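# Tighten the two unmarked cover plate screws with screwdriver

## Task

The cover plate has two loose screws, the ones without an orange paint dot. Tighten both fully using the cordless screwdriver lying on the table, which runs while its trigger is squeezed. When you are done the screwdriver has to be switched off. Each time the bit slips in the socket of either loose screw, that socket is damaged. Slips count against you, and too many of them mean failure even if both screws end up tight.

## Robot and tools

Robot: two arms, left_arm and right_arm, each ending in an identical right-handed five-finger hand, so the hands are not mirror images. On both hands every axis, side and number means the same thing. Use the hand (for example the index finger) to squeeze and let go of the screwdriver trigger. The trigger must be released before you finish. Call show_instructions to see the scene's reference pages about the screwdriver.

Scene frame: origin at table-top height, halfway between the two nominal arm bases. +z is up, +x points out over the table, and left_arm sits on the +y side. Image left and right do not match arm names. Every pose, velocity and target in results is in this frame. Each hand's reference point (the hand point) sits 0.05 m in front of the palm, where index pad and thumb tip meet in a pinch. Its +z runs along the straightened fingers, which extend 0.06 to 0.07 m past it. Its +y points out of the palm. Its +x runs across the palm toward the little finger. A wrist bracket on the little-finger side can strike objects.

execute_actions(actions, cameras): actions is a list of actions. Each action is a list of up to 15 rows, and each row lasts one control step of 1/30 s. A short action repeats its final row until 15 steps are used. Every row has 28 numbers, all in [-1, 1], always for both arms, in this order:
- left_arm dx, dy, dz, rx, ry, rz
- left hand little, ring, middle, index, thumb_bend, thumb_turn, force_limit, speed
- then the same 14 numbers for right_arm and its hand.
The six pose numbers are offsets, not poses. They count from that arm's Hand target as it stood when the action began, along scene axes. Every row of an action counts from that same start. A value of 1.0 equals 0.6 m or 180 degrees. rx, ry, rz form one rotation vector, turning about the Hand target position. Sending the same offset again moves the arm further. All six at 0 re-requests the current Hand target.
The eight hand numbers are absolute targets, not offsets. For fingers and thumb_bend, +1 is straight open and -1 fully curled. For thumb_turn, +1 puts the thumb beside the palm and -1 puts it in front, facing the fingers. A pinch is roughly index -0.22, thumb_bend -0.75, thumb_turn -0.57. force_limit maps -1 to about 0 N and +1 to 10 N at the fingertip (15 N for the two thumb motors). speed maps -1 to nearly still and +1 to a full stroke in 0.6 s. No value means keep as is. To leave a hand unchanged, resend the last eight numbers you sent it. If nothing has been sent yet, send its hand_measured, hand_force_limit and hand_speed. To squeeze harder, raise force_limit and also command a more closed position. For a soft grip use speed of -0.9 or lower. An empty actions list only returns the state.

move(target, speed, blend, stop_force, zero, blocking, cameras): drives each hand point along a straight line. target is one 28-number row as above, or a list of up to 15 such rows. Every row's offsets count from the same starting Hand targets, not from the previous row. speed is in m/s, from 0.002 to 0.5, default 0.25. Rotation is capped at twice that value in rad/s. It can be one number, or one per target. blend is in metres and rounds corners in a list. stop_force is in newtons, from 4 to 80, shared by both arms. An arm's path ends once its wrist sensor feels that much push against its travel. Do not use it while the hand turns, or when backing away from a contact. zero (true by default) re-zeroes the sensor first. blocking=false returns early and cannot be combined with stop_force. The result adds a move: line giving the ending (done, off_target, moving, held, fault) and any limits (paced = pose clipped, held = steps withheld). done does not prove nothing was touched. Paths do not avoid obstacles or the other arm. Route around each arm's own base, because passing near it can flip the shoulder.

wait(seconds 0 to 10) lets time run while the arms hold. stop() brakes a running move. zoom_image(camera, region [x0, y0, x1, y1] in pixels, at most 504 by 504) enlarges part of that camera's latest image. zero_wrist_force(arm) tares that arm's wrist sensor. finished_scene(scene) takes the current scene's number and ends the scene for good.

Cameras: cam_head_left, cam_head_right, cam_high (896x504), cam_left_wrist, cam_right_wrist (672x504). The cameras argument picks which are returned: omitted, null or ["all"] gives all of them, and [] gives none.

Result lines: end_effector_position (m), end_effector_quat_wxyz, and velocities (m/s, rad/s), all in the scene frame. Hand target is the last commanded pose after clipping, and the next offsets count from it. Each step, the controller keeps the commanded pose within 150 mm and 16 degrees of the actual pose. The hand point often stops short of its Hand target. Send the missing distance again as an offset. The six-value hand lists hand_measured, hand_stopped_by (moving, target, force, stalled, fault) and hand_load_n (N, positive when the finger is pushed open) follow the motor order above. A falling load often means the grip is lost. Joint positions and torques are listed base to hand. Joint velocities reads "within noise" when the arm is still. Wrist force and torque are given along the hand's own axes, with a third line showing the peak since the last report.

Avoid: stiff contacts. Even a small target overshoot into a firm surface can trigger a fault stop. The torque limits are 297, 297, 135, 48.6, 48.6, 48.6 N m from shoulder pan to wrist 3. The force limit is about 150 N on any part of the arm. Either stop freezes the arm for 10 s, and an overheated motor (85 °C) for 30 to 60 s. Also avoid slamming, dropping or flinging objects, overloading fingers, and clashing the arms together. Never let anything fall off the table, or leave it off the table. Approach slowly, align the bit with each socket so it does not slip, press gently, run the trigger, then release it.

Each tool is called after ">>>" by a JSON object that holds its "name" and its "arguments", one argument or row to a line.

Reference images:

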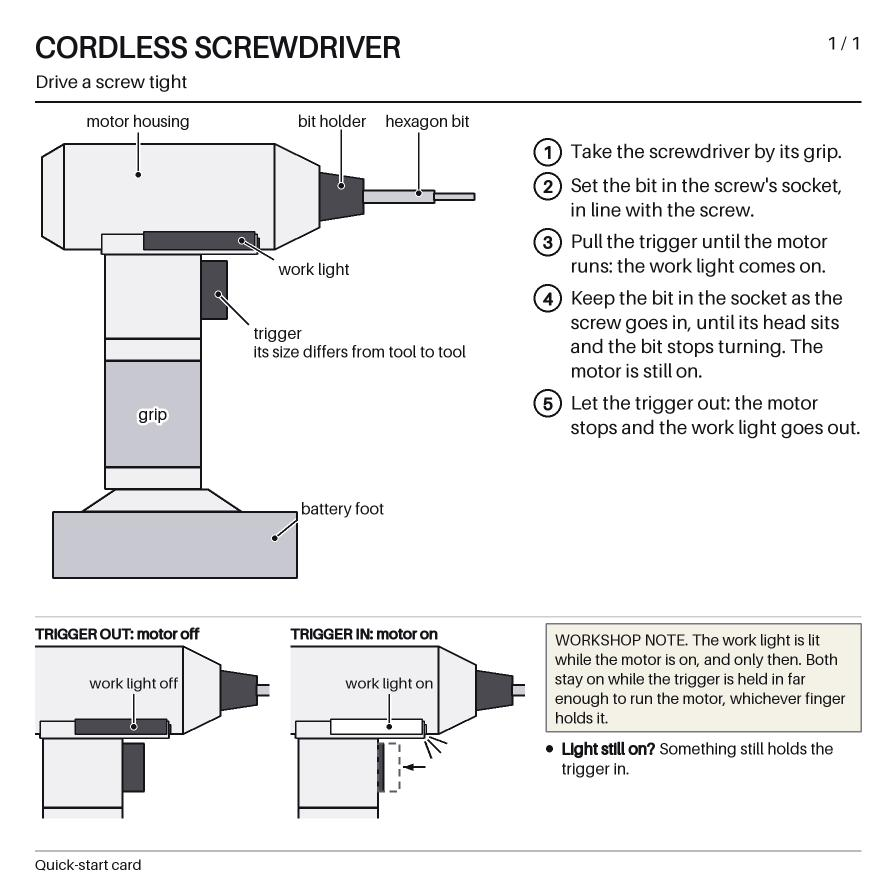

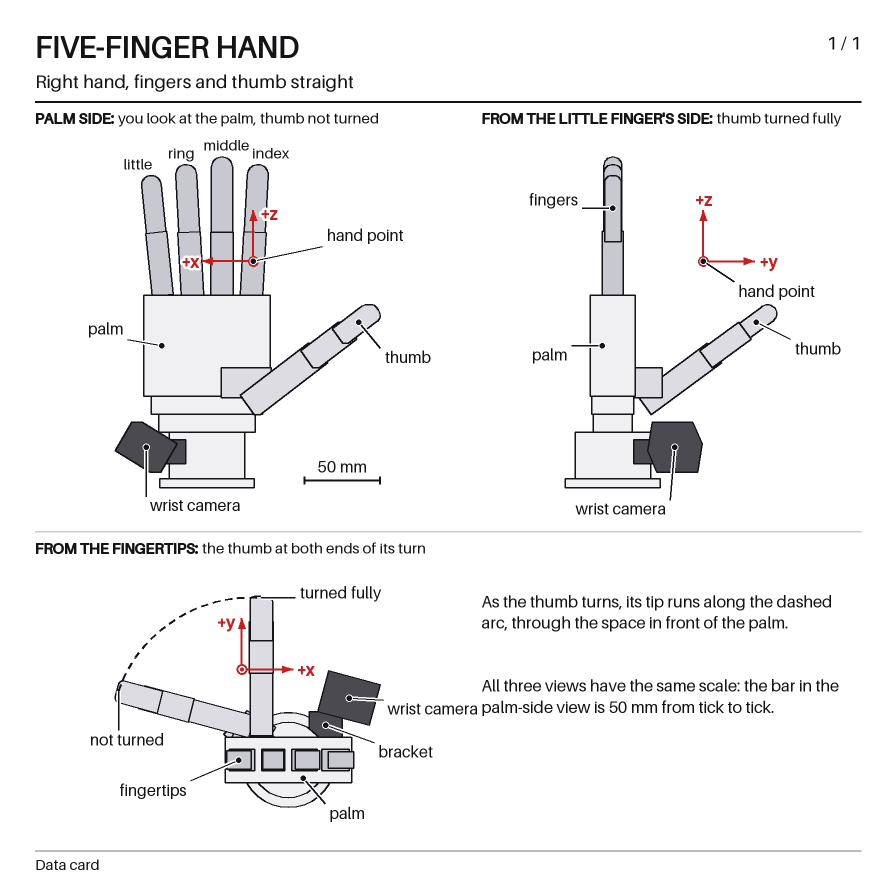

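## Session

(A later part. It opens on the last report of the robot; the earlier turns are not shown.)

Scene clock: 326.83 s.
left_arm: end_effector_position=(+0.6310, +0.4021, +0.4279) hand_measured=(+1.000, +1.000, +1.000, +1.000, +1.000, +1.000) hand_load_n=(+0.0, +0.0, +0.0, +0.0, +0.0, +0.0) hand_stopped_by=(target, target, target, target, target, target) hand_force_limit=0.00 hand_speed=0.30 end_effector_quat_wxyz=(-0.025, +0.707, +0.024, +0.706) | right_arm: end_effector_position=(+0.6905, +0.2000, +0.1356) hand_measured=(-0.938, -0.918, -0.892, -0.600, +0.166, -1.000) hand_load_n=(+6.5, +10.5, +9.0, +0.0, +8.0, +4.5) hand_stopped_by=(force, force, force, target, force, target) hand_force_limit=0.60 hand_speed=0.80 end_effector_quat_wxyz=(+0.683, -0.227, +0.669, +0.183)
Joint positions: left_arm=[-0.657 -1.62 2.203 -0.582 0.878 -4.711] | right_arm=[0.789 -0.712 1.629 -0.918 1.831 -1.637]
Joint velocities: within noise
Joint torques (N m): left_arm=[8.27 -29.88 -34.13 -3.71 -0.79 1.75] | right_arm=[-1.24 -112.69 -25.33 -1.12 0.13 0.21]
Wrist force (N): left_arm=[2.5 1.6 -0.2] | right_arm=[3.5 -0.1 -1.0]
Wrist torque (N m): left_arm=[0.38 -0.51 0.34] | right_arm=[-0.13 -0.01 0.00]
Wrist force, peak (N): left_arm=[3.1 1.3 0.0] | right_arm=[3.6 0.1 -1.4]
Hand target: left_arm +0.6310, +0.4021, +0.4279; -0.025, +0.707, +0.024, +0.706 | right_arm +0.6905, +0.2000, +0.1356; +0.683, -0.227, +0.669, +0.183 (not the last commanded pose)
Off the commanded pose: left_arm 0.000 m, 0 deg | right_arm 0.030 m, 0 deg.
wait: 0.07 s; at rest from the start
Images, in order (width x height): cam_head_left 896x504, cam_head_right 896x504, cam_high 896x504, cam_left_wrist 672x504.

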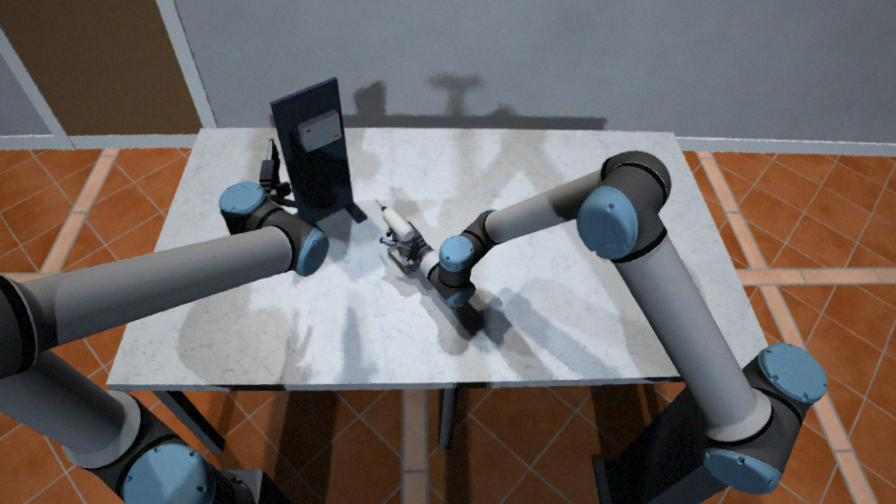

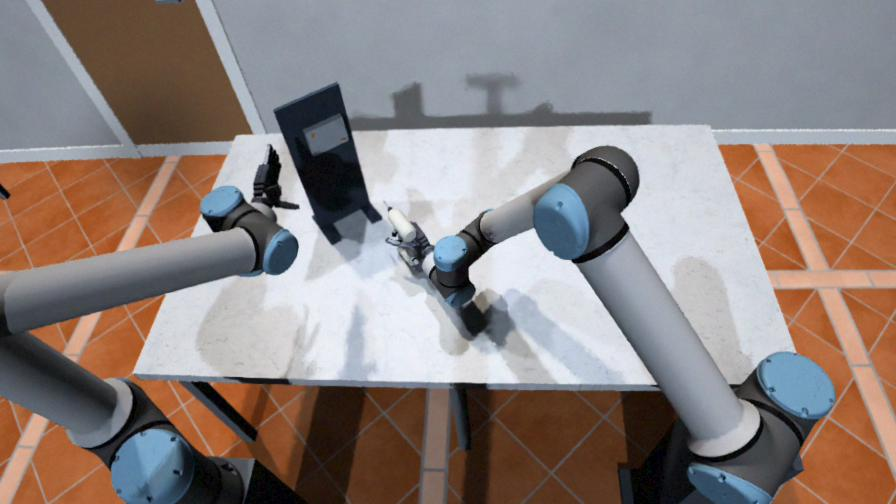

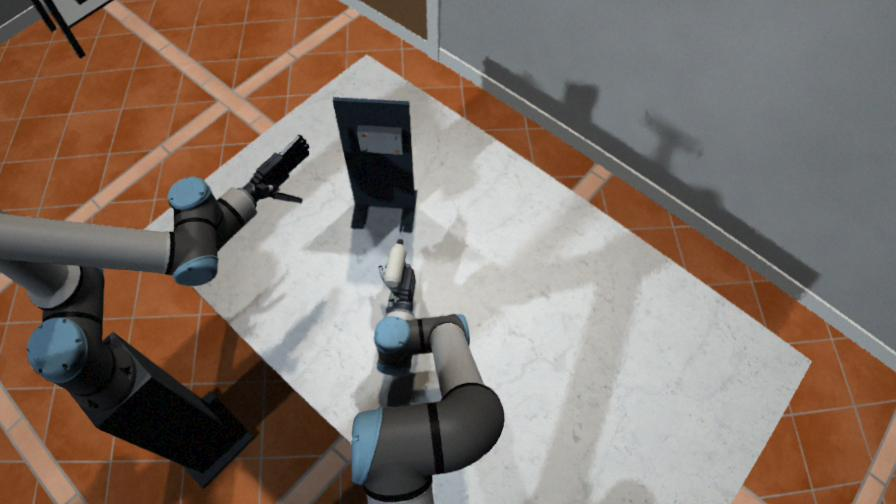

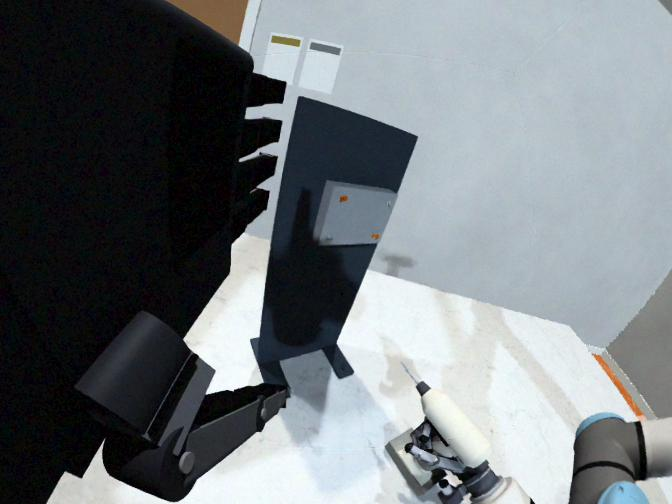

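>>> {"name": "move", "arguments": {
  "target": [0,0,0,0,0,0,1,1,1,1,1,1,0,0.3,0,0,0.015,-0.055,-0.0377,0,-0.98,-0.98,-1,-0.6,-0.98,-1,0.6,0.8],
  "speed": 0.15,
  "cameras": []
}}

>>> {"name": "move", "arguments": {
  "target": [0,0,0,0,0,0,1,1,1,1,1,1,0,0.3,0,0,-0.07,0,0,0,-0.98,-0.98,-1,-0.6,-0.98,-1,0.6,0.8],
  "speed": 0.012,
  "stop_force": 5,
  "cameras": ["cam_left_wrist","cam_head_right"]
}}

>>> {"name": "zoom_image", "arguments": {
  "camera": "cam_left_wrist",
  "region": [375, 345, 505, 504]
}}

>>> {"name": "zoom_image", "arguments": {
  "camera": "cam_head_right",
  "region": [370, 190, 440, 290]
}}

Scene clock: 329.03 s.
left_arm: end_effector_position=(+0.6310, +0.4021, +0.4279) hand_measured=(+1.000, +1.000, +1.000, +1.000, +1.000, +1.000) hand_load_n=(+0.0, +0.0, +0.0, +0.0, +0.0, +0.0) hand_stopped_by=(target, target, target, target, target, target) hand_force_limit=0.00 hand_speed=0.30 end_effector_quat_wxyz=(-0.025, +0.707, +0.024, +0.706) | right_arm: end_effector_position=(+0.6905, +0.2000, +0.1446) hand_measured=(-0.938, -0.918, -0.892, -0.600, +0.166, -1.000) hand_load_n=(+6.5, +10.5, +9.0, +0.0, +8.0, +4.5) hand_stopped_by=(force, force, force, target, force, target) hand_force_limit=0.60 hand_speed=0.80 end_effector_quat_wxyz=(+0.700, -0.296, +0.641, +0.111)
Joint positions: left_arm=[-0.657 -1.62 2.203 -0.582 0.878 -4.711] | right_arm=[0.784 -0.743 1.637 -0.898 1.825 -1.846]
Joint velocities: within noise
Joint torques (N m): left_arm=[6.79 -30.85 -33.6 -3.98 -1.57 1.82] | right_arm=[-4.87 -95.15 -33.71 -7.49 0.55 -0.64]
Wrist force (N): left_arm=[2.3 1.7 -0.1] | right_arm=[6.1 2.0 -1.9]
Wrist torque (N m): left_arm=[0.39 -0.49 0.34] | right_arm=[0.02 0.04 0.11]
Wrist force, peak (N): left_arm=[2.9 1.6 -0.3] | right_arm=[6.5 0.8 -2.0]
Hand target: left_arm +0.6310, +0.4021, +0.4279; -0.025, +0.707, +0.024, +0.706 | right_arm +0.6905, +0.2000, +0.1446; +0.700, -0.296, +0.641, +0.111
Off the commanded pose: left_arm 0.000 m, 0 deg | right_arm 0.000 m, 0 deg.
move: done
No camera images: "cameras" was empty.

Scene clock: 331.10 s.
left_arm: end_effector_position=(+0.6310, +0.4021, +0.4279) hand_measured=(+1.000, +1.000, +1.000, +1.000, +1.000, +1.000) hand_load_n=(+0.0, +0.0, +0.0, +0.0, +0.0, +0.0) hand_stopped_by=(target, target, target, target, target, target) hand_force_limit=0.00 hand_speed=0.30 end_effector_quat_wxyz=(-0.025, +0.707, +0.024, +0.706) | right_arm: end_effector_position=(+0.6905, +0.2000, +0.1309) hand_measured=(-0.938, -0.918, -0.892, -0.600, +0.166, -1.000) hand_load_n=(+6.5, +10.5, +8.5, +0.0, +8.0, +4.5) hand_stopped_by=(force, force, force, target, force, target) hand_force_limit=0.60 hand_speed=0.80 end_effector_quat_wxyz=(+0.700, -0.296, +0.641, +0.111)
Joint positions: left_arm=[-0.657 -1.62 2.203 -0.582 0.878 -4.711] | right_arm=[0.784 -0.725 1.636 -0.914 1.825 -1.847]
Joint velocities: within noise
Joint torques (N m): left_arm=[8.06 -33.68 -34.8 -3.75 -0.89 1.16] | right_arm=[12.32 -112.25 -24.64 -0.98 1.38 -2.07]
Wrist force (N): left_arm=[2.3 1.2 -0.3] | right_arm=[3.6 1.8 -1.5]
Wrist torque (N m): left_arm=[0.33 -0.48 0.32] | right_arm=[0.08 0.03 0.04]
Wrist force, peak (N): left_arm=[2.6 2.0 -0.4] | right_arm=[-5.6 -1.4 -4.0]
Hand target: left_arm +0.6310, +0.4021, +0.4279; -0.025, +0.707, +0.024, +0.706 | right_arm +0.6905, +0.2000, +0.1309; +0.700, -0.296, +0.641, +0.111 (not the last commanded pose)
Off the commanded pose: left_arm 0.000 m, 0 deg | right_arm 0.028 m, 0 deg.
move: contact (right_arm)
Images, in order (width x height): cam_head_right 896x504, cam_left_wrist 672x504.

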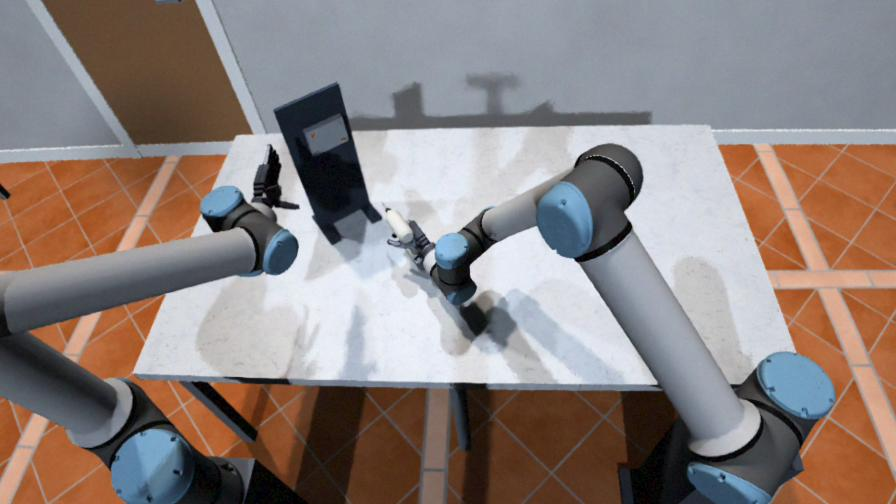

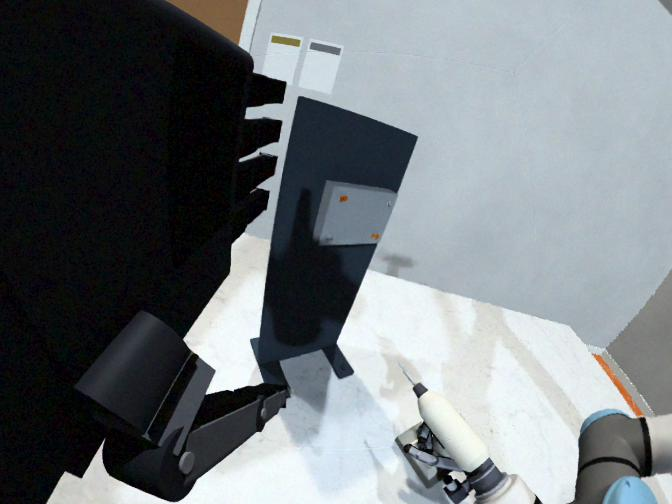

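Scaled by 3.170 from the camera's 672x504 image, which has a finer 960x720 frame.

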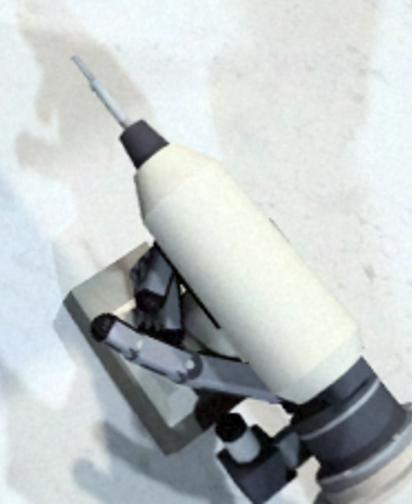

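Scaled by 5.040.

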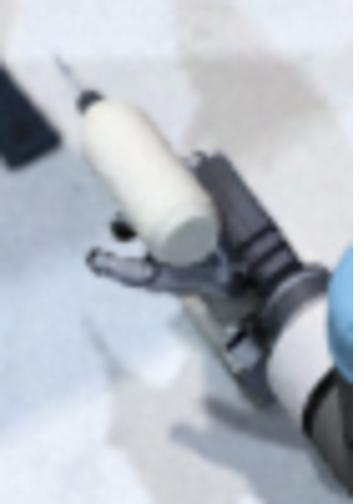

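>>> {"name": "move", "arguments": {
  "target": [0,0,0,0,0,0,1,1,1,1,1,1,0,0.3,0,0,0.012,-0.0183,-0.0125,0,-0.98,-0.98,-1,-0.6,-0.98,-1,0.6,0.8],
  "speed": 0.15,
  "cameras": []
}}

>>> {"name": "move", "arguments": {
  "target": [0,0,0,0,0,0,1,1,1,1,1,1,0,0.3,0,0,-0.06,0,0,0,-0.98,-0.98,-1,-0.6,-0.98,-1,0.6,0.8],
  "speed": 0.012,
  "stop_force": 5,
  "cameras": ["cam_left_wrist","cam_head_right"]
}}

>>> {"name": "zoom_image", "arguments": {
  "camera": "cam_left_wrist",
  "region": [375, 345, 505, 504]
}}

Scene clock: 332.07 s.
left_arm: end_effector_position=(+0.6310, +0.4021, +0.4279) hand_measured=(+1.000, +1.000, +1.000, +1.000, +1.000, +1.000) hand_load_n=(+0.0, +0.0, +0.0, +0.0, +0.0, +0.0) hand_stopped_by=(target, target, target, target, target, target) hand_force_limit=0.00 hand_speed=0.30 end_effector_quat_wxyz=(-0.025, +0.707, +0.024, +0.706) | right_arm: end_effector_position=(+0.6905, +0.2000, +0.1381) hand_measured=(-0.938, -0.918, -0.892, -0.600, +0.166, -1.000) hand_load_n=(+6.5, +10.5, +9.0, +0.0, +8.0, +4.5) hand_stopped_by=(force, force, force, target, force, target) hand_force_limit=0.60 hand_speed=0.80 end_effector_quat_wxyz=(+0.703, -0.318, +0.630, +0.087)
Joint positions: left_arm=[-0.657 -1.62 2.203 -0.582 0.878 -4.711] | right_arm=[0.783 -0.741 1.638 -0.901 1.824 -1.916]
Joint velocities: within noise
Joint torques (N m): left_arm=[6.32 -29.5 -32.76 -4.02 -1.72 1.16] | right_arm=[-14.74 -94.02 -28.83 -6.6 -0.85 1.79]
Wrist force (N): left_arm=[2.3 1.6 -0.1] | right_arm=[6.1 2.5 -1.9]
Wrist torque (N m): left_arm=[0.38 -0.49 0.34] | right_arm=[0.04 0.03 0.15]
Wrist force, peak (N): left_arm=[2.8 2.0 -0.2] | right_arm=[6.4 2.5 -1.9]
Hand target: left_arm +0.6310, +0.4021, +0.4279; -0.025, +0.707, +0.024, +0.706 | right_arm +0.6905, +0.2000, +0.1381; +0.703, -0.318, +0.630, +0.087
Off the commanded pose: left_arm 0.000 m, 0 deg | right_arm 0.000 m, 0 deg.
move: done
No camera images: "cameras" was empty.

Scene clock: 333.83 s.
left_arm: end_effector_position=(+0.6310, +0.4021, +0.4279) hand_measured=(+1.000, +1.000, +1.000, +1.000, +1.000, +1.000) hand_load_n=(+0.0, +0.0, +0.0, +0.0, +0.0, +0.0) hand_stopped_by=(target, target, target, target, target, target) hand_force_limit=0.00 hand_speed=0.30 end_effector_quat_wxyz=(-0.025, +0.707, +0.024, +0.706) | right_arm: end_effector_position=(+0.6905, +0.2000, +0.1281) hand_measured=(-0.938, -0.918, -0.892, -0.600, +0.166, -1.000) hand_load_n=(+6.5, +10.5, +9.0, +0.0, +8.0, +4.5) hand_stopped_by=(force, force, force, target, force, target) hand_force_limit=0.60 hand_speed=0.80 end_effector_quat_wxyz=(+0.703, -0.318, +0.630, +0.087)
Joint positions: left_arm=[-0.657 -1.62 2.203 -0.582 0.878 -4.711] | right_arm=[0.783 -0.728 1.637 -0.913 1.824 -1.916]
Joint velocities: within noise
Joint torques (N m): left_arm=[5.59 -31.61 -32.46 -3.77 -0.9 0.95] | right_arm=[-13.97 -112.42 -25.15 -1.31 0.47 -0.57]
Wrist force (N): left_arm=[2.5 1.5 -0.4] | right_arm=[4.1 2.1 -1.3]
Wrist torque (N m): left_arm=[0.38 -0.50 0.34] | right_arm=[0.06 0.00 0.07]
Wrist force, peak (N): left_arm=[3.0 1.7 -0.1] | right_arm=[6.1 2.9 -2.0]
Hand target: left_arm +0.6310, +0.4021, +0.4279; -0.025, +0.707, +0.024, +0.706 | right_arm +0.6905, +0.2000, +0.1281; +0.703, -0.318, +0.630, +0.087 (not the last commanded pose)
Off the commanded pose: left_arm 0.000 m, 0 deg | right_arm 0.026 m, 0 deg.
move: contact (right_arm)
Images, in order (width x height): cam_head_right 896x504, cam_left_wrist 672x504.

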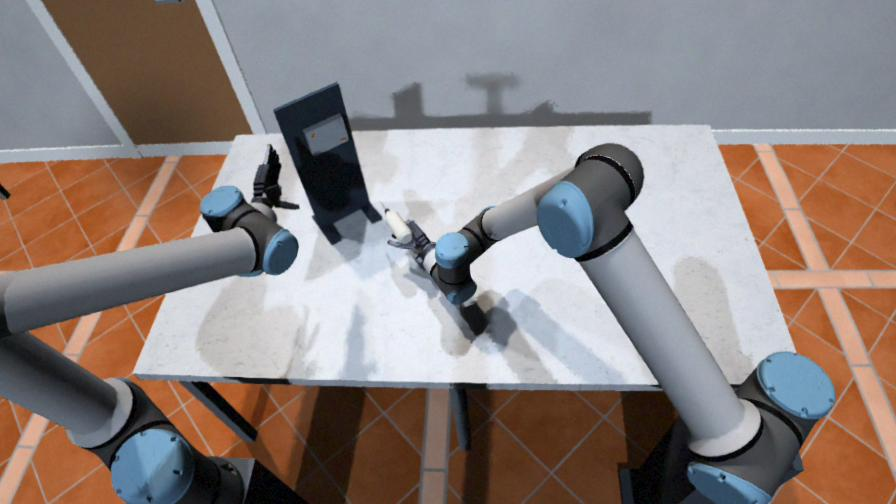

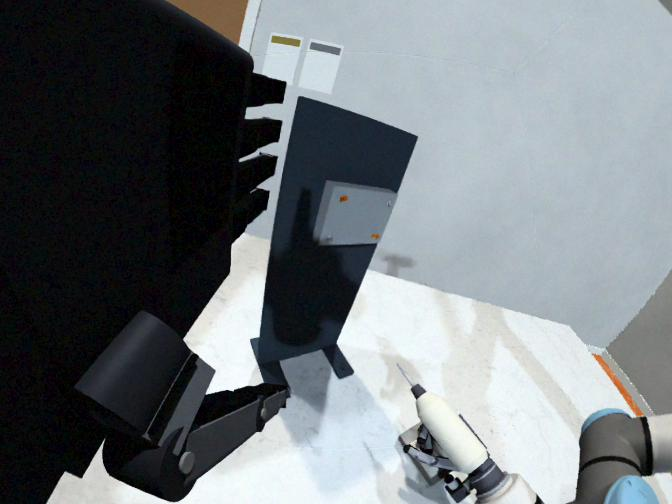

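Scaled by 3.170 from the camera's 672x504 image, which has a finer 960x720 frame.

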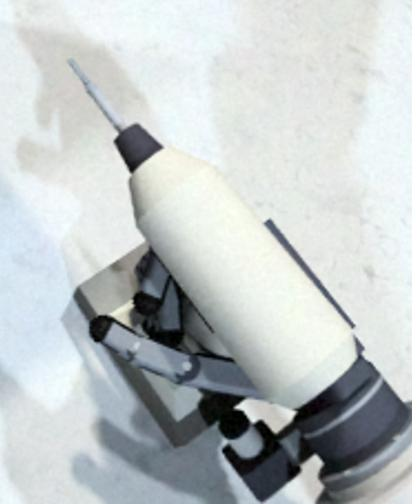

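>>> {"name": "move", "arguments": {
  "target": [0,0,0,0,0,0,1,1,1,1,1,1,0,0.3,0,0,0.01,-0.0183,-0.0125,0,-0.98,-0.98,-1,-0.6,-0.98,-1,0.6,0.8],
  "speed": 0.15,
  "cameras": []
}}

>>> {"name": "move", "arguments": {
  "target": [0,0,0,0,0,0,1,1,1,1,1,1,0,0.3,0,0,-0.06,0,0,0,-0.98,-0.98,-1,-0.6,-0.98,-1,0.6,0.8],
  "speed": 0.012,
  "stop_force": 5,
  "cameras": ["cam_left_wrist","cam_head_right"]
}}

>>> {"name": "zoom_image", "arguments": {
  "camera": "cam_left_wrist",
  "region": [375, 345, 505, 504]
}}

Scene clock: 334.77 s.
left_arm: end_effector_position=(+0.6310, +0.4021, +0.4279) hand_measured=(+1.000, +1.000, +1.000, +1.000, +1.000, +1.000) hand_load_n=(+0.0, +0.0, +0.0, +0.0, +0.0, +0.0) hand_stopped_by=(target, target, target, target, target, target) hand_force_limit=0.00 hand_speed=0.30 end_effector_quat_wxyz=(-0.025, +0.707, +0.024, +0.706) | right_arm: end_effector_position=(+0.6905, +0.2000, +0.1342) hand_measured=(-0.938, -0.918, -0.892, -0.600, +0.166, -1.000) hand_load_n=(+6.0, +10.5, +9.5, +0.0, +8.0, +4.5) hand_stopped_by=(force, force, force, target, force, target) hand_force_limit=0.60 hand_speed=0.80 end_effector_quat_wxyz=(+0.706, -0.339, +0.618, +0.062)
Joint positions: left_arm=[-0.657 -1.62 2.203 -0.582 0.878 -4.711] | right_arm=[0.782 -0.742 1.639 -0.902 1.823 -1.986]
Joint velocities: within noise
Joint torques (N m): left_arm=[8.75 -31.52 -33.47 -4.21 -1.34 1.27] | right_arm=[-12.24 -95.46 -27.84 -6.54 -0.92 2.05]
Wrist force (N): left_arm=[2.6 1.7 0.0] | right_arm=[6.1 3.3 -1.9]
Wrist torque (N m): left_arm=[0.39 -0.54 0.35] | right_arm=[0.11 0.01 0.19]
Wrist force, peak (N): left_arm=[2.8 1.4 -0.3] | right_arm=[6.1 3.3 -1.9]
Hand target: left_arm +0.6310, +0.4021, +0.4279; -0.025, +0.707, +0.024, +0.706 | right_arm +0.6905, +0.2000, +0.1341; +0.706, -0.339, +0.618, +0.062
Off the commanded pose: left_arm 0.000 m, 0 deg | right_arm 0.000 m, 0 deg.
move: done
No camera images: "cameras" was empty.

Scene clock: 336.50 s.
left_arm: end_effector_position=(+0.6310, +0.4021, +0.4279) hand_measured=(+1.000, +1.000, +1.000, +1.000, +1.000, +1.000) hand_load_n=(+0.0, +0.0, +0.0, +0.0, +0.0, +0.0) hand_stopped_by=(target, target, target, target, target, target) hand_force_limit=0.00 hand_speed=0.30 end_effector_quat_wxyz=(-0.025, +0.707, +0.024, +0.706) | right_arm: end_effector_position=(+0.6905, +0.2000, +0.1247) hand_measured=(-0.938, -0.918, -0.892, -0.600, +0.166, -1.000) hand_load_n=(+6.5, +10.5, +9.0, +0.0, +8.0, +4.5) hand_stopped_by=(force, force, force, target, force, target) hand_force_limit=0.60 hand_speed=0.80 end_effector_quat_wxyz=(+0.706, -0.339, +0.618, +0.062)
Joint positions: left_arm=[-0.657 -1.62 2.203 -0.582 0.878 -4.711] | right_arm=[0.782 -0.73 1.638 -0.913 1.823 -1.986]
Joint velocities: within noise
Joint torques (N m): left_arm=[5.63 -30.79 -33.43 -3.83 -1.51 1.13] | right_arm=[-9.65 -111 -25.2 -1.04 0.17 -0.66]
Wrist force (N): left_arm=[2.3 1.3 -0.2] | right_arm=[3.7 2.3 -1.3]
Wrist torque (N m): left_arm=[0.34 -0.48 0.32] | right_arm=[0.07 0.00 0.06]
Wrist force, peak (N): left_arm=[2.8 1.8 -0.2] | right_arm=[6.0 3.0 -2.1]
Hand target: left_arm +0.6310, +0.4021, +0.4279; -0.025, +0.707, +0.024, +0.706 | right_arm +0.6905, +0.2000, +0.1247; +0.706, -0.339, +0.618, +0.062 (not the last commanded pose)
Off the commanded pose: left_arm 0.000 m, 0 deg | right_arm 0.027 m, 0 deg.
move: contact (right_arm)
Images, in order (width x height): cam_head_right 896x504, cam_left_wrist 672x504.

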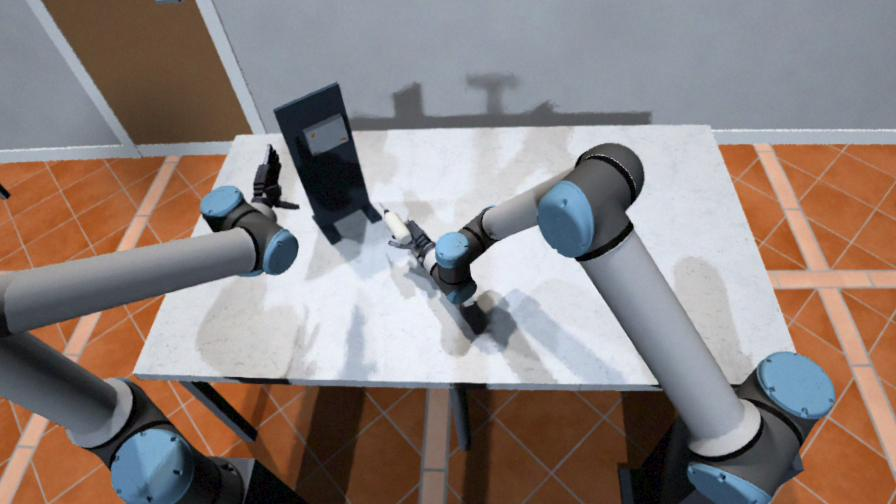

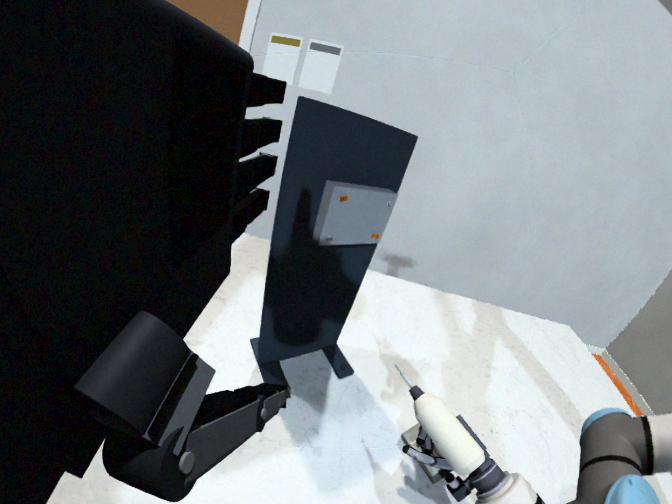

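Scaled by 3.170 from the camera's 672x504 image, which has a finer 960x720 frame.

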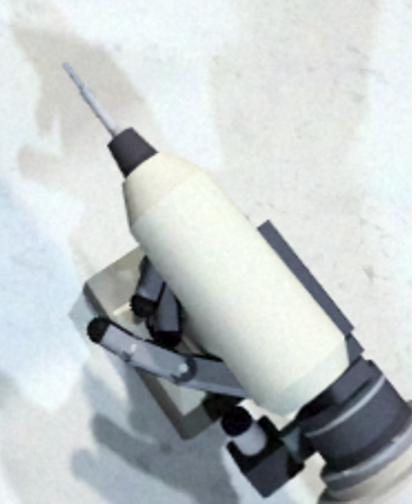

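>>> {"name": "move", "arguments": {
  "target": [0,0,0,0,0,0,1,1,1,1,1,1,0,0.3,0,0,0.01,-0.0183,-0.0125,0,-0.98,-0.98,-1,-0.6,-0.98,-1,0.6,0.8],
  "speed": 0.15,
  "cameras": []
}}

>>> {"name": "move", "arguments": {
  "target": [0,0,0,0,0,0,1,1,1,1,1,1,0,0.3,0,0,-0.06,0,0,0,-0.98,-0.98,-1,-0.6,-0.98,-1,0.6,0.8],
  "speed": 0.012,
  "stop_force": 5,
  "cameras": ["cam_left_wrist","cam_head_right"]
}}

>>> {"name": "zoom_image", "arguments": {
  "camera": "cam_left_wrist",
  "region": [375, 345, 505, 504]
}}

>>> {"name": "zoom_image", "arguments": {
  "camera": "cam_head_right",
  "region": [370, 190, 440, 290]
}}

Scene clock: 338.07 s.
left_arm: end_effector_position=(+0.6310, +0.4021, +0.4279) hand_measured=(+1.000, +1.000, +1.000, +1.000, +1.000, +1.000) hand_load_n=(+0.0, +0.0, +0.0, +0.0, +0.0, +0.0) hand_stopped_by=(target, target, target, target, target, target) hand_force_limit=0.00 hand_speed=0.30 end_effector_quat_wxyz=(-0.025, +0.707, +0.024, +0.706) | right_arm: end_effector_position=(+0.6905, +0.2000, +0.1307) hand_measured=(-0.938, -0.918, -0.892, -0.600, +0.166, -1.000) hand_load_n=(+6.5, +10.5, +9.0, +0.0, +8.0, +4.5) hand_stopped_by=(force, force, force, target, force, target) hand_force_limit=0.60 hand_speed=0.80 end_effector_quat_wxyz=(+0.708, -0.361, +0.606, +0.038)
Joint positions: left_arm=[-0.657 -1.62 2.203 -0.582 0.878 -4.711] | right_arm=[0.782 -0.743 1.639 -0.902 1.823 -2.056]
Joint velocities: within noise
Joint torques (N m): left_arm=[4.12 -30.25 -33.56 -3.32 -1.61 1.09] | right_arm=[-14.57 -93.62 -27.96 -6.59 -0.93 2.08]
Wrist force (N): left_arm=[2.7 1.6 -0.3] | right_arm=[5.5 3.7 -1.7]
Wrist torque (N m): left_arm=[0.39 -0.53 0.36] | right_arm=[0.11 0.09 0.19]
Wrist force, peak (N): left_arm=[2.9 1.6 -0.5] | right_arm=[6.1 3.5 -1.9]
Hand target: left_arm +0.6310, +0.4021, +0.4279; -0.025, +0.707, +0.024, +0.706 | right_arm +0.6905, +0.2000, +0.1307; +0.708, -0.361, +0.606, +0.038
Off the commanded pose: left_arm 0.000 m, 0 deg | right_arm 0.000 m, 0 deg.
move: done
No camera images: "cameras" was empty.

Scene clock: 339.87 s.
left_arm: end_effector_position=(+0.6310, +0.4021, +0.4279) hand_measured=(+1.000, +1.000, +1.000, +1.000, +1.000, +1.000) hand_load_n=(+0.0, +0.0, +0.0, +0.0, +0.0, +0.0) hand_stopped_by=(target, target, target, target, target, target) hand_force_limit=0.00 hand_speed=0.30 end_effector_quat_wxyz=(-0.025, +0.707, +0.024, +0.706) | right_arm: end_effector_position=(+0.6905, +0.2000, +0.1206) hand_measured=(-0.938, -0.918, -0.892, -0.600, +0.166, -1.000) hand_load_n=(+6.5, +10.5, +9.0, +0.0, +8.0, +5.0) hand_stopped_by=(force, force, force, target, force, target) hand_force_limit=0.60 hand_speed=0.80 end_effector_quat_wxyz=(+0.708, -0.361, +0.606, +0.038)
Joint positions: left_arm=[-0.657 -1.62 2.203 -0.582 0.878 -4.711] | right_arm=[0.782 -0.73 1.638 -0.914 1.823 -2.056]
Joint velocities: within noise
Joint torques (N m): left_arm=[5.94 -31.63 -32.97 -3.87 -1.12 1.01] | right_arm=[-13.75 -111.24 -24.8 -0.88 0 -0.7]
Wrist force (N): left_arm=[2.4 1.4 -0.2] | right_arm=[3.4 2.5 -1.4]
Wrist torque (N m): left_arm=[0.34 -0.50 0.33] | right_arm=[0.10 0.00 0.06]
Wrist force, peak (N): left_arm=[2.6 2.0 -0.2] | right_arm=[5.8 3.9 -2.1]
Hand target: left_arm +0.6310, +0.4021, +0.4279; -0.025, +0.707, +0.024, +0.706 | right_arm +0.6905, +0.2000, +0.1206; +0.708, -0.361, +0.606, +0.038 (not the last commanded pose)
Off the commanded pose: left_arm 0.000 m, 0 deg | right_arm 0.026 m, 0 deg.
move: contact (right_arm)
Images, in order (width x height): cam_head_right 896x504, cam_left_wrist 672x504.

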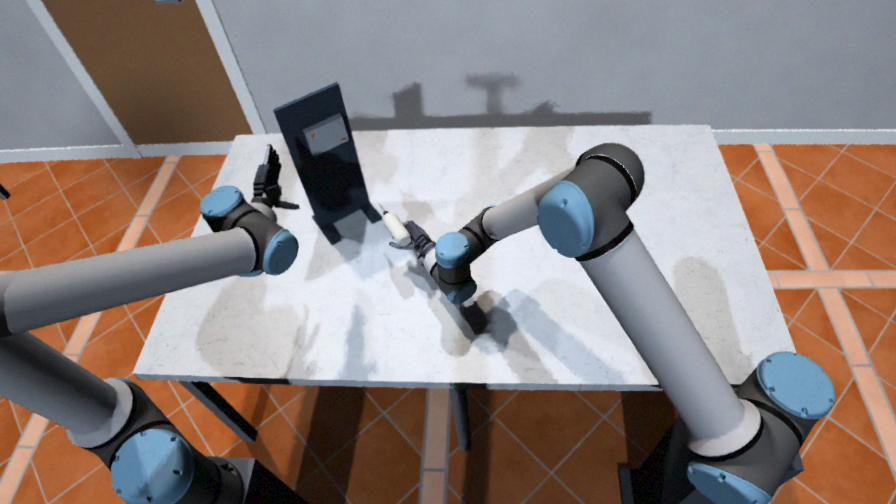

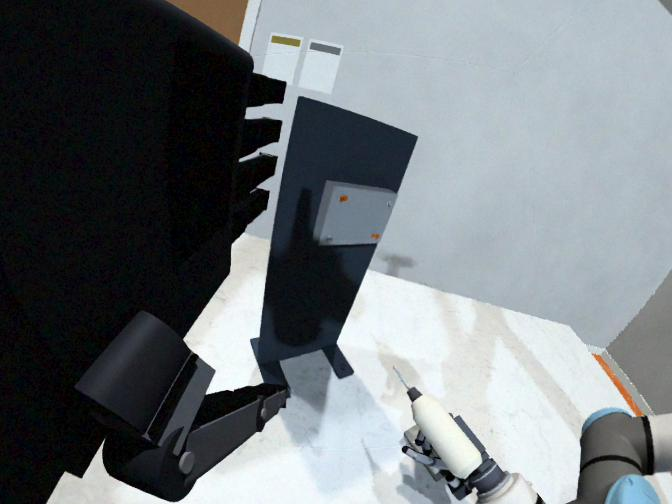

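Scaled by 3.170 from the camera's 672x504 image, which has a finer 960x720 frame.

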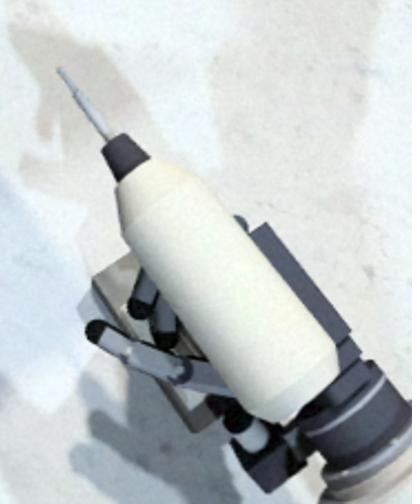

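Scaled by 5.040.

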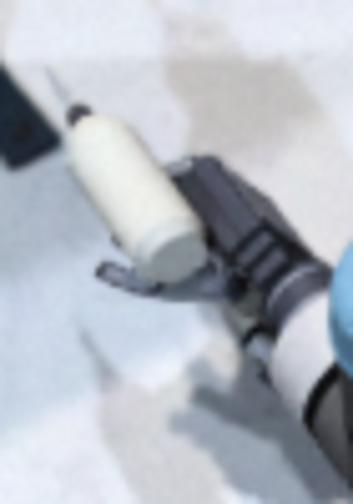

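>>> {"name": "move", "arguments": {
  "target": [0,0,0,0,0,0,1,1,1,1,1,1,0,0.3,0,0,0.04,0.1925,0.1318,0,-0.98,-0.98,-1,-0.6,-0.98,-1,0.6,0.8],
  "speed": 0.3,
  "cameras": []
}}

>>> {"name": "move", "arguments": {
  "target": [0,0,0,0,0,0,1,1,1,1,1,1,0,0.3,0,0,-0.07,0,0,0,-0.98,-0.98,-1,-0.6,-0.98,-1,0.6,0.8],
  "speed": 0.015,
  "stop_force": 5,
  "cameras": ["cam_left_wrist","cam_head_right"]
}}

>>> {"name": "zoom_image", "arguments": {
  "camera": "cam_left_wrist",
  "region": [375, 345, 505, 504]
}}

>>> {"name": "zoom_image", "arguments": {
  "camera": "cam_head_right",
  "region": [370, 190, 440, 290]
}}

Scene clock: 343.80 s.
left_arm: end_effector_position=(+0.6310, +0.4021, +0.4279) hand_measured=(+1.000, +1.000, +1.000, +1.000, +1.000, +1.000) hand_load_n=(+0.0, +0.0, +0.0, +0.0, +0.0, +0.0) hand_stopped_by=(target, target, target, target, target, target) hand_force_limit=0.00 hand_speed=0.30 end_effector_quat_wxyz=(-0.025, +0.707, +0.024, +0.706) | right_arm: end_effector_position=(+0.6904, +0.2002, +0.1445) hand_measured=(-0.938, -0.918, -0.892, -0.600, +0.168, -1.000) hand_load_n=(+11.0, +12.0, +8.5, +0.0, +7.5, +7.0) hand_stopped_by=(force, force, force, target, force, target) hand_force_limit=0.60 hand_speed=0.80 end_effector_quat_wxyz=(+0.645, -0.120, +0.698, +0.287)
Joint positions: left_arm=[-0.657 -1.62 2.203 -0.582 0.878 -4.711] | right_arm=[0.802 -0.696 1.615 -0.915 1.844 -1.321]
Joint velocities: within noise
Joint torques (N m): left_arm=[6.54 -31.2 -31.31 -3.3 -1.4 0.87] | right_arm=[-16.15 -106.3 -20.31 -3.55 -0.97 1.29]
Wrist force (N): left_arm=[2.1 1.6 -0.4] | right_arm=[-0.9 -1.0 -1.3]
Wrist torque (N m): left_arm=[0.39 -0.45 0.33] | right_arm=[-0.58 -0.06 -0.11]
Wrist force, peak (N): left_arm=[2.9 1.8 -0.2] | right_arm=[-18.1 -9.8 -2.2]
Hand target: left_arm +0.6310, +0.4021, +0.4279; -0.025, +0.707, +0.024, +0.706 | right_arm +0.6905, +0.2000, +0.1446; +0.645, -0.120, +0.698, +0.287
Off the commanded pose: left_arm 0.000 m, 0 deg | right_arm 0.000 m, 0 deg.
move: done
No camera images: "cameras" was empty.

Scene clock: 344.57 s.
left_arm: end_effector_position=(+0.6310, +0.4021, +0.4279) hand_measured=(+1.000, +1.000, +1.000, +1.000, +1.000, +1.000) hand_load_n=(+0.0, +0.0, +0.0, +0.0, +0.0, +0.0) hand_stopped_by=(target, target, target, target, target, target) hand_force_limit=0.00 hand_speed=0.30 end_effector_quat_wxyz=(-0.025, +0.707, +0.024, +0.706) | right_arm: end_effector_position=(+0.6904, +0.2001, +0.1444) hand_measured=(-0.938, -0.918, -0.892, -0.600, +0.168, -1.000) hand_load_n=(+12.0, +12.0, +8.0, +0.0, +7.5, +7.0) hand_stopped_by=(force, force, force, target, force, target) hand_force_limit=0.60 hand_speed=0.80 end_effector_quat_wxyz=(+0.645, -0.120, +0.698, +0.287)
Joint positions: left_arm=[-0.657 -1.62 2.203 -0.582 0.878 -4.711] | right_arm=[0.802 -0.696 1.615 -0.916 1.844 -1.321]
Joint velocities: within noise
Joint torques (N m): left_arm=[9.1 -34.07 -32.85 -3.44 -1.31 0.81] | right_arm=[-0.46 -102.66 -23.7 0.69 -0.47 -1.37]
Wrist force (N): left_arm=[2.4 1.4 -0.1] | right_arm=[0.0 -2.4 -0.1]
Wrist torque (N m): left_arm=[0.35 -0.50 0.33] | right_arm=[-0.73 -0.41 -0.19]
Wrist force, peak (N): left_arm=[2.7 1.9 -0.6] | right_arm=[-13.5 0.9 -6.4]
Hand target: left_arm +0.6310, +0.4021, +0.4279; -0.025, +0.707, +0.024, +0.706 | right_arm +0.6904, +0.2001, +0.1444; +0.645, -0.120, +0.698, +0.287 (not the last commanded pose)
Off the commanded pose: left_arm 0.000 m, 0 deg | right_arm 0.042 m, 0 deg.
move: contact (right_arm)
Images, in order (width x height): cam_head_right 896x504, cam_left_wrist 672x504.

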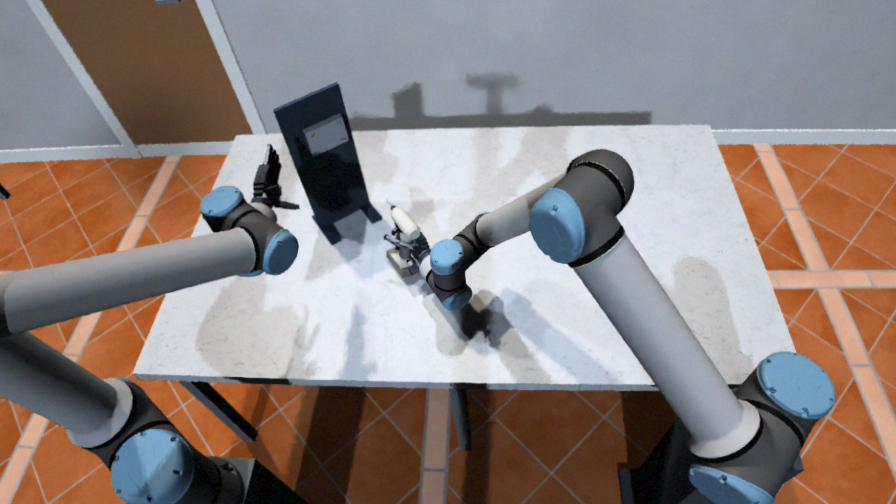

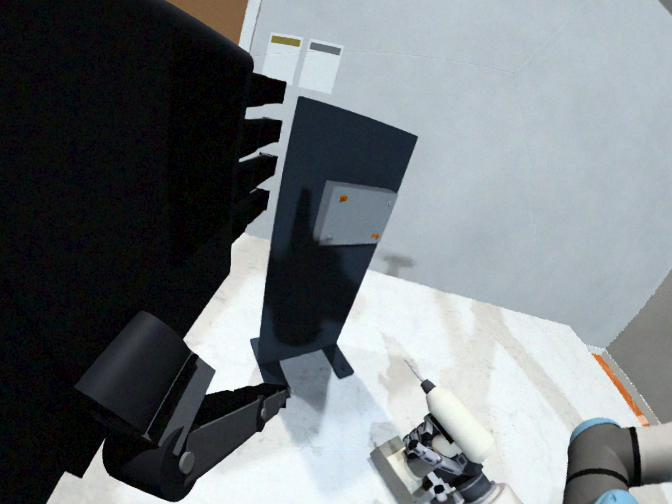

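Scaled by 3.170 from the camera's 672x504 image, which has a finer 960x720 frame.

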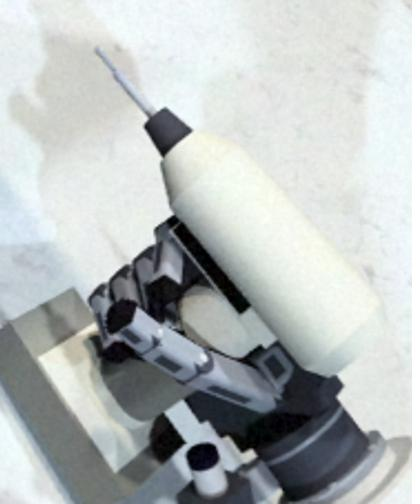

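Scaled by 5.040.

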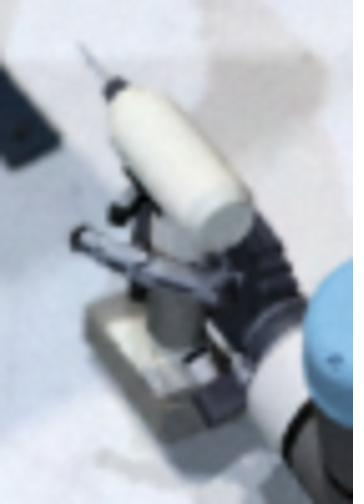

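>>> {"name": "move", "arguments": {
  "target": [
    [0,0,0,0,0,0,1,1,1,1,1,1,0,0.3,0,0,0.025,0,0,0,-0.98,-0.98,-1,-0.6,-0.98,-1,0.6,0.8],
    [0,0,0,0,0,0,1,1,1,1,1,1,0,0.3,0,0,0.01,-0.0463,-0.0317,0,-0.98,-0.98,-1,-0.6,-0.98,-1,0.6,0.8]
  ],
  "speed": 0.1,
  "cameras": []
}}

>>> {"name": "move", "arguments": {
  "target": [0,0,0,0,0,0,1,1,1,1,1,1,0,0.3,0,0,-0.07,0,0,0,-0.98,-0.98,-1,-0.6,-0.98,-1,0.6,0.8],
  "speed": 0.012,
  "stop_force": 5,
  "cameras": ["cam_left_wrist","cam_head_right"]
}}

>>> {"name": "zoom_image", "arguments": {
  "camera": "cam_left_wrist",
  "region": [375, 345, 505, 504]
}}

>>> {"name": "zoom_image", "arguments": {
  "camera": "cam_head_right",
  "region": [370, 190, 440, 290]
}}

Scene clock: 348.57 s.
left_arm: end_effector_position=(+0.6310, +0.4021, +0.4279) hand_measured=(+1.000, +1.000, +1.000, +1.000, +1.000, +1.000) hand_load_n=(+0.0, +0.0, +0.0, +0.0, +0.0, -0.5) hand_stopped_by=(target, target, target, target, target, target) hand_force_limit=0.00 hand_speed=0.30 end_effector_quat_wxyz=(-0.025, +0.707, +0.024, +0.706) | right_arm: end_effector_position=(+0.6905, +0.2001, +0.1504) hand_measured=(-0.938, -0.918, -0.892, -0.600, +0.168, -1.000) hand_load_n=(+11.0, +12.0, +8.5, +0.0, +7.0, +7.0) hand_stopped_by=(force, force, force, target, force, target) hand_force_limit=0.60 hand_speed=0.80 end_effector_quat_wxyz=(+0.668, -0.181, +0.684, +0.230)
Joint positions: left_arm=[-0.657 -1.62 2.203 -0.582 0.878 -4.711] | right_arm=[0.794 -0.719 1.625 -0.905 1.836 -1.498]
Joint velocities: within noise
Joint torques (N m): left_arm=[7.42 -32.48 -31.56 -3.37 -1.59 0.75] | right_arm=[0.69 -107.47 -33.45 -5.29 0.72 -0.17]
Wrist force (N): left_arm=[2.3 1.7 -0.6] | right_arm=[7.1 -3.3 -1.9]
Wrist torque (N m): left_arm=[0.42 -0.47 0.33] | right_arm=[-0.48 -0.11 -0.05]
Wrist force, peak (N): left_arm=[2.5 2.0 -0.4] | right_arm=[8.1 -5.4 -2.2]
Hand target: left_arm +0.6310, +0.4021, +0.4279; -0.025, +0.707, +0.024, +0.706 | right_arm +0.6904, +0.2001, +0.1504; +0.668, -0.181, +0.684, +0.230
Off the commanded pose: left_arm 0.000 m, 0 deg | right_arm 0.000 m, 0 deg.
move: done
No camera images: "cameras" was empty.

Scene clock: 350.43 s.
left_arm: end_effector_position=(+0.6310, +0.4021, +0.4279) hand_measured=(+1.000, +1.000, +1.000, +1.000, +1.000, +1.000) hand_load_n=(+0.0, +0.0, +0.0, -0.5, +0.0, +0.0) hand_stopped_by=(target, target, target, target, target, target) hand_force_limit=0.00 hand_speed=0.30 end_effector_quat_wxyz=(-0.025, +0.707, +0.024, +0.706) | right_arm: end_effector_position=(+0.6904, +0.2001, +0.1385) hand_measured=(-0.938, -0.918, -0.892, -0.600, +0.168, -1.000) hand_load_n=(+11.5, +12.0, +8.5, +0.0, +7.0, +7.0) hand_stopped_by=(force, force, force, target, force, target) hand_force_limit=0.60 hand_speed=0.80 end_effector_quat_wxyz=(+0.668, -0.181, +0.684, +0.230)
Joint positions: left_arm=[-0.657 -1.62 2.203 -0.582 0.878 -4.711] | right_arm=[0.794 -0.704 1.623 -0.919 1.836 -1.498]
Joint velocities: within noise
Joint torques (N m): left_arm=[7.62 -30.11 -33 -3.25 -1.74 0.79] | right_arm=[11.77 -113.64 -25.54 -1.4 1.12 -1.32]
Wrist force (N): left_arm=[2.4 1.6 -0.2] | right_arm=[6.0 -3.2 -1.8]
Wrist torque (N m): left_arm=[0.38 -0.50 0.34] | right_arm=[-0.50 -0.12 -0.10]
Wrist force, peak (N): left_arm=[2.7 1.8 -0.2] | right_arm=[7.7 -3.6 -1.8]
Hand target: left_arm +0.6310, +0.4021, +0.4279; -0.025, +0.707, +0.024, +0.706 | right_arm +0.6904, +0.2001, +0.1385; +0.668, -0.181, +0.684, +0.230 (not the last commanded pose)
Off the commanded pose: left_arm 0.000 m, 0 deg | right_arm 0.030 m, 0 deg.
move: contact (right_arm)
Images, in order (width x height): cam_head_right 896x504, cam_left_wrist 672x504.

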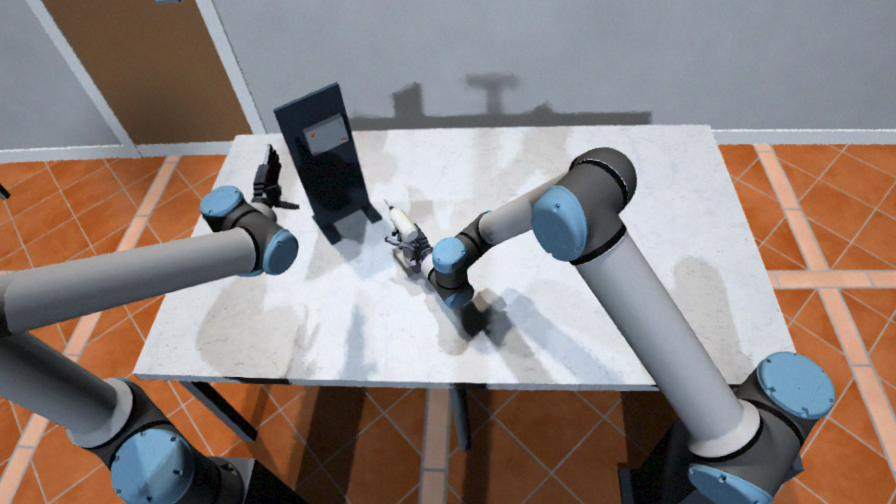

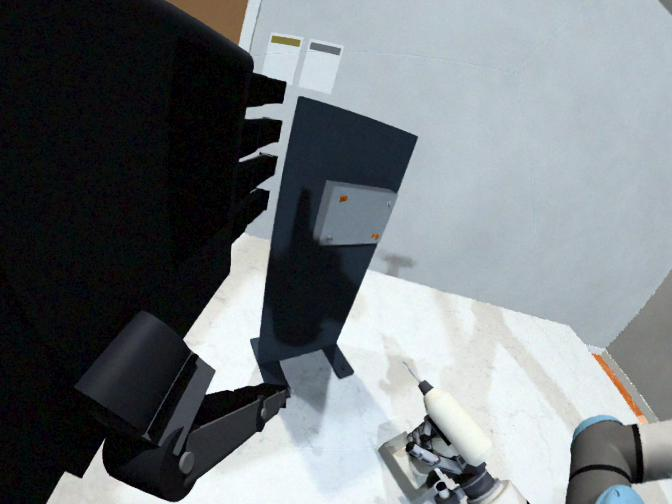

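Scaled by 3.170 from the camera's 672x504 image, which has a finer 960x720 frame.

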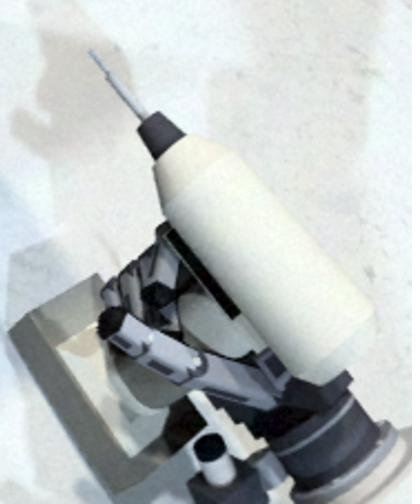

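Scaled by 5.040.

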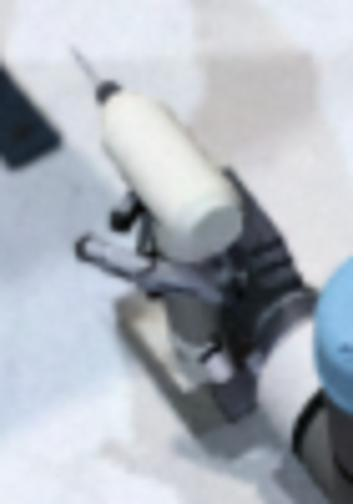

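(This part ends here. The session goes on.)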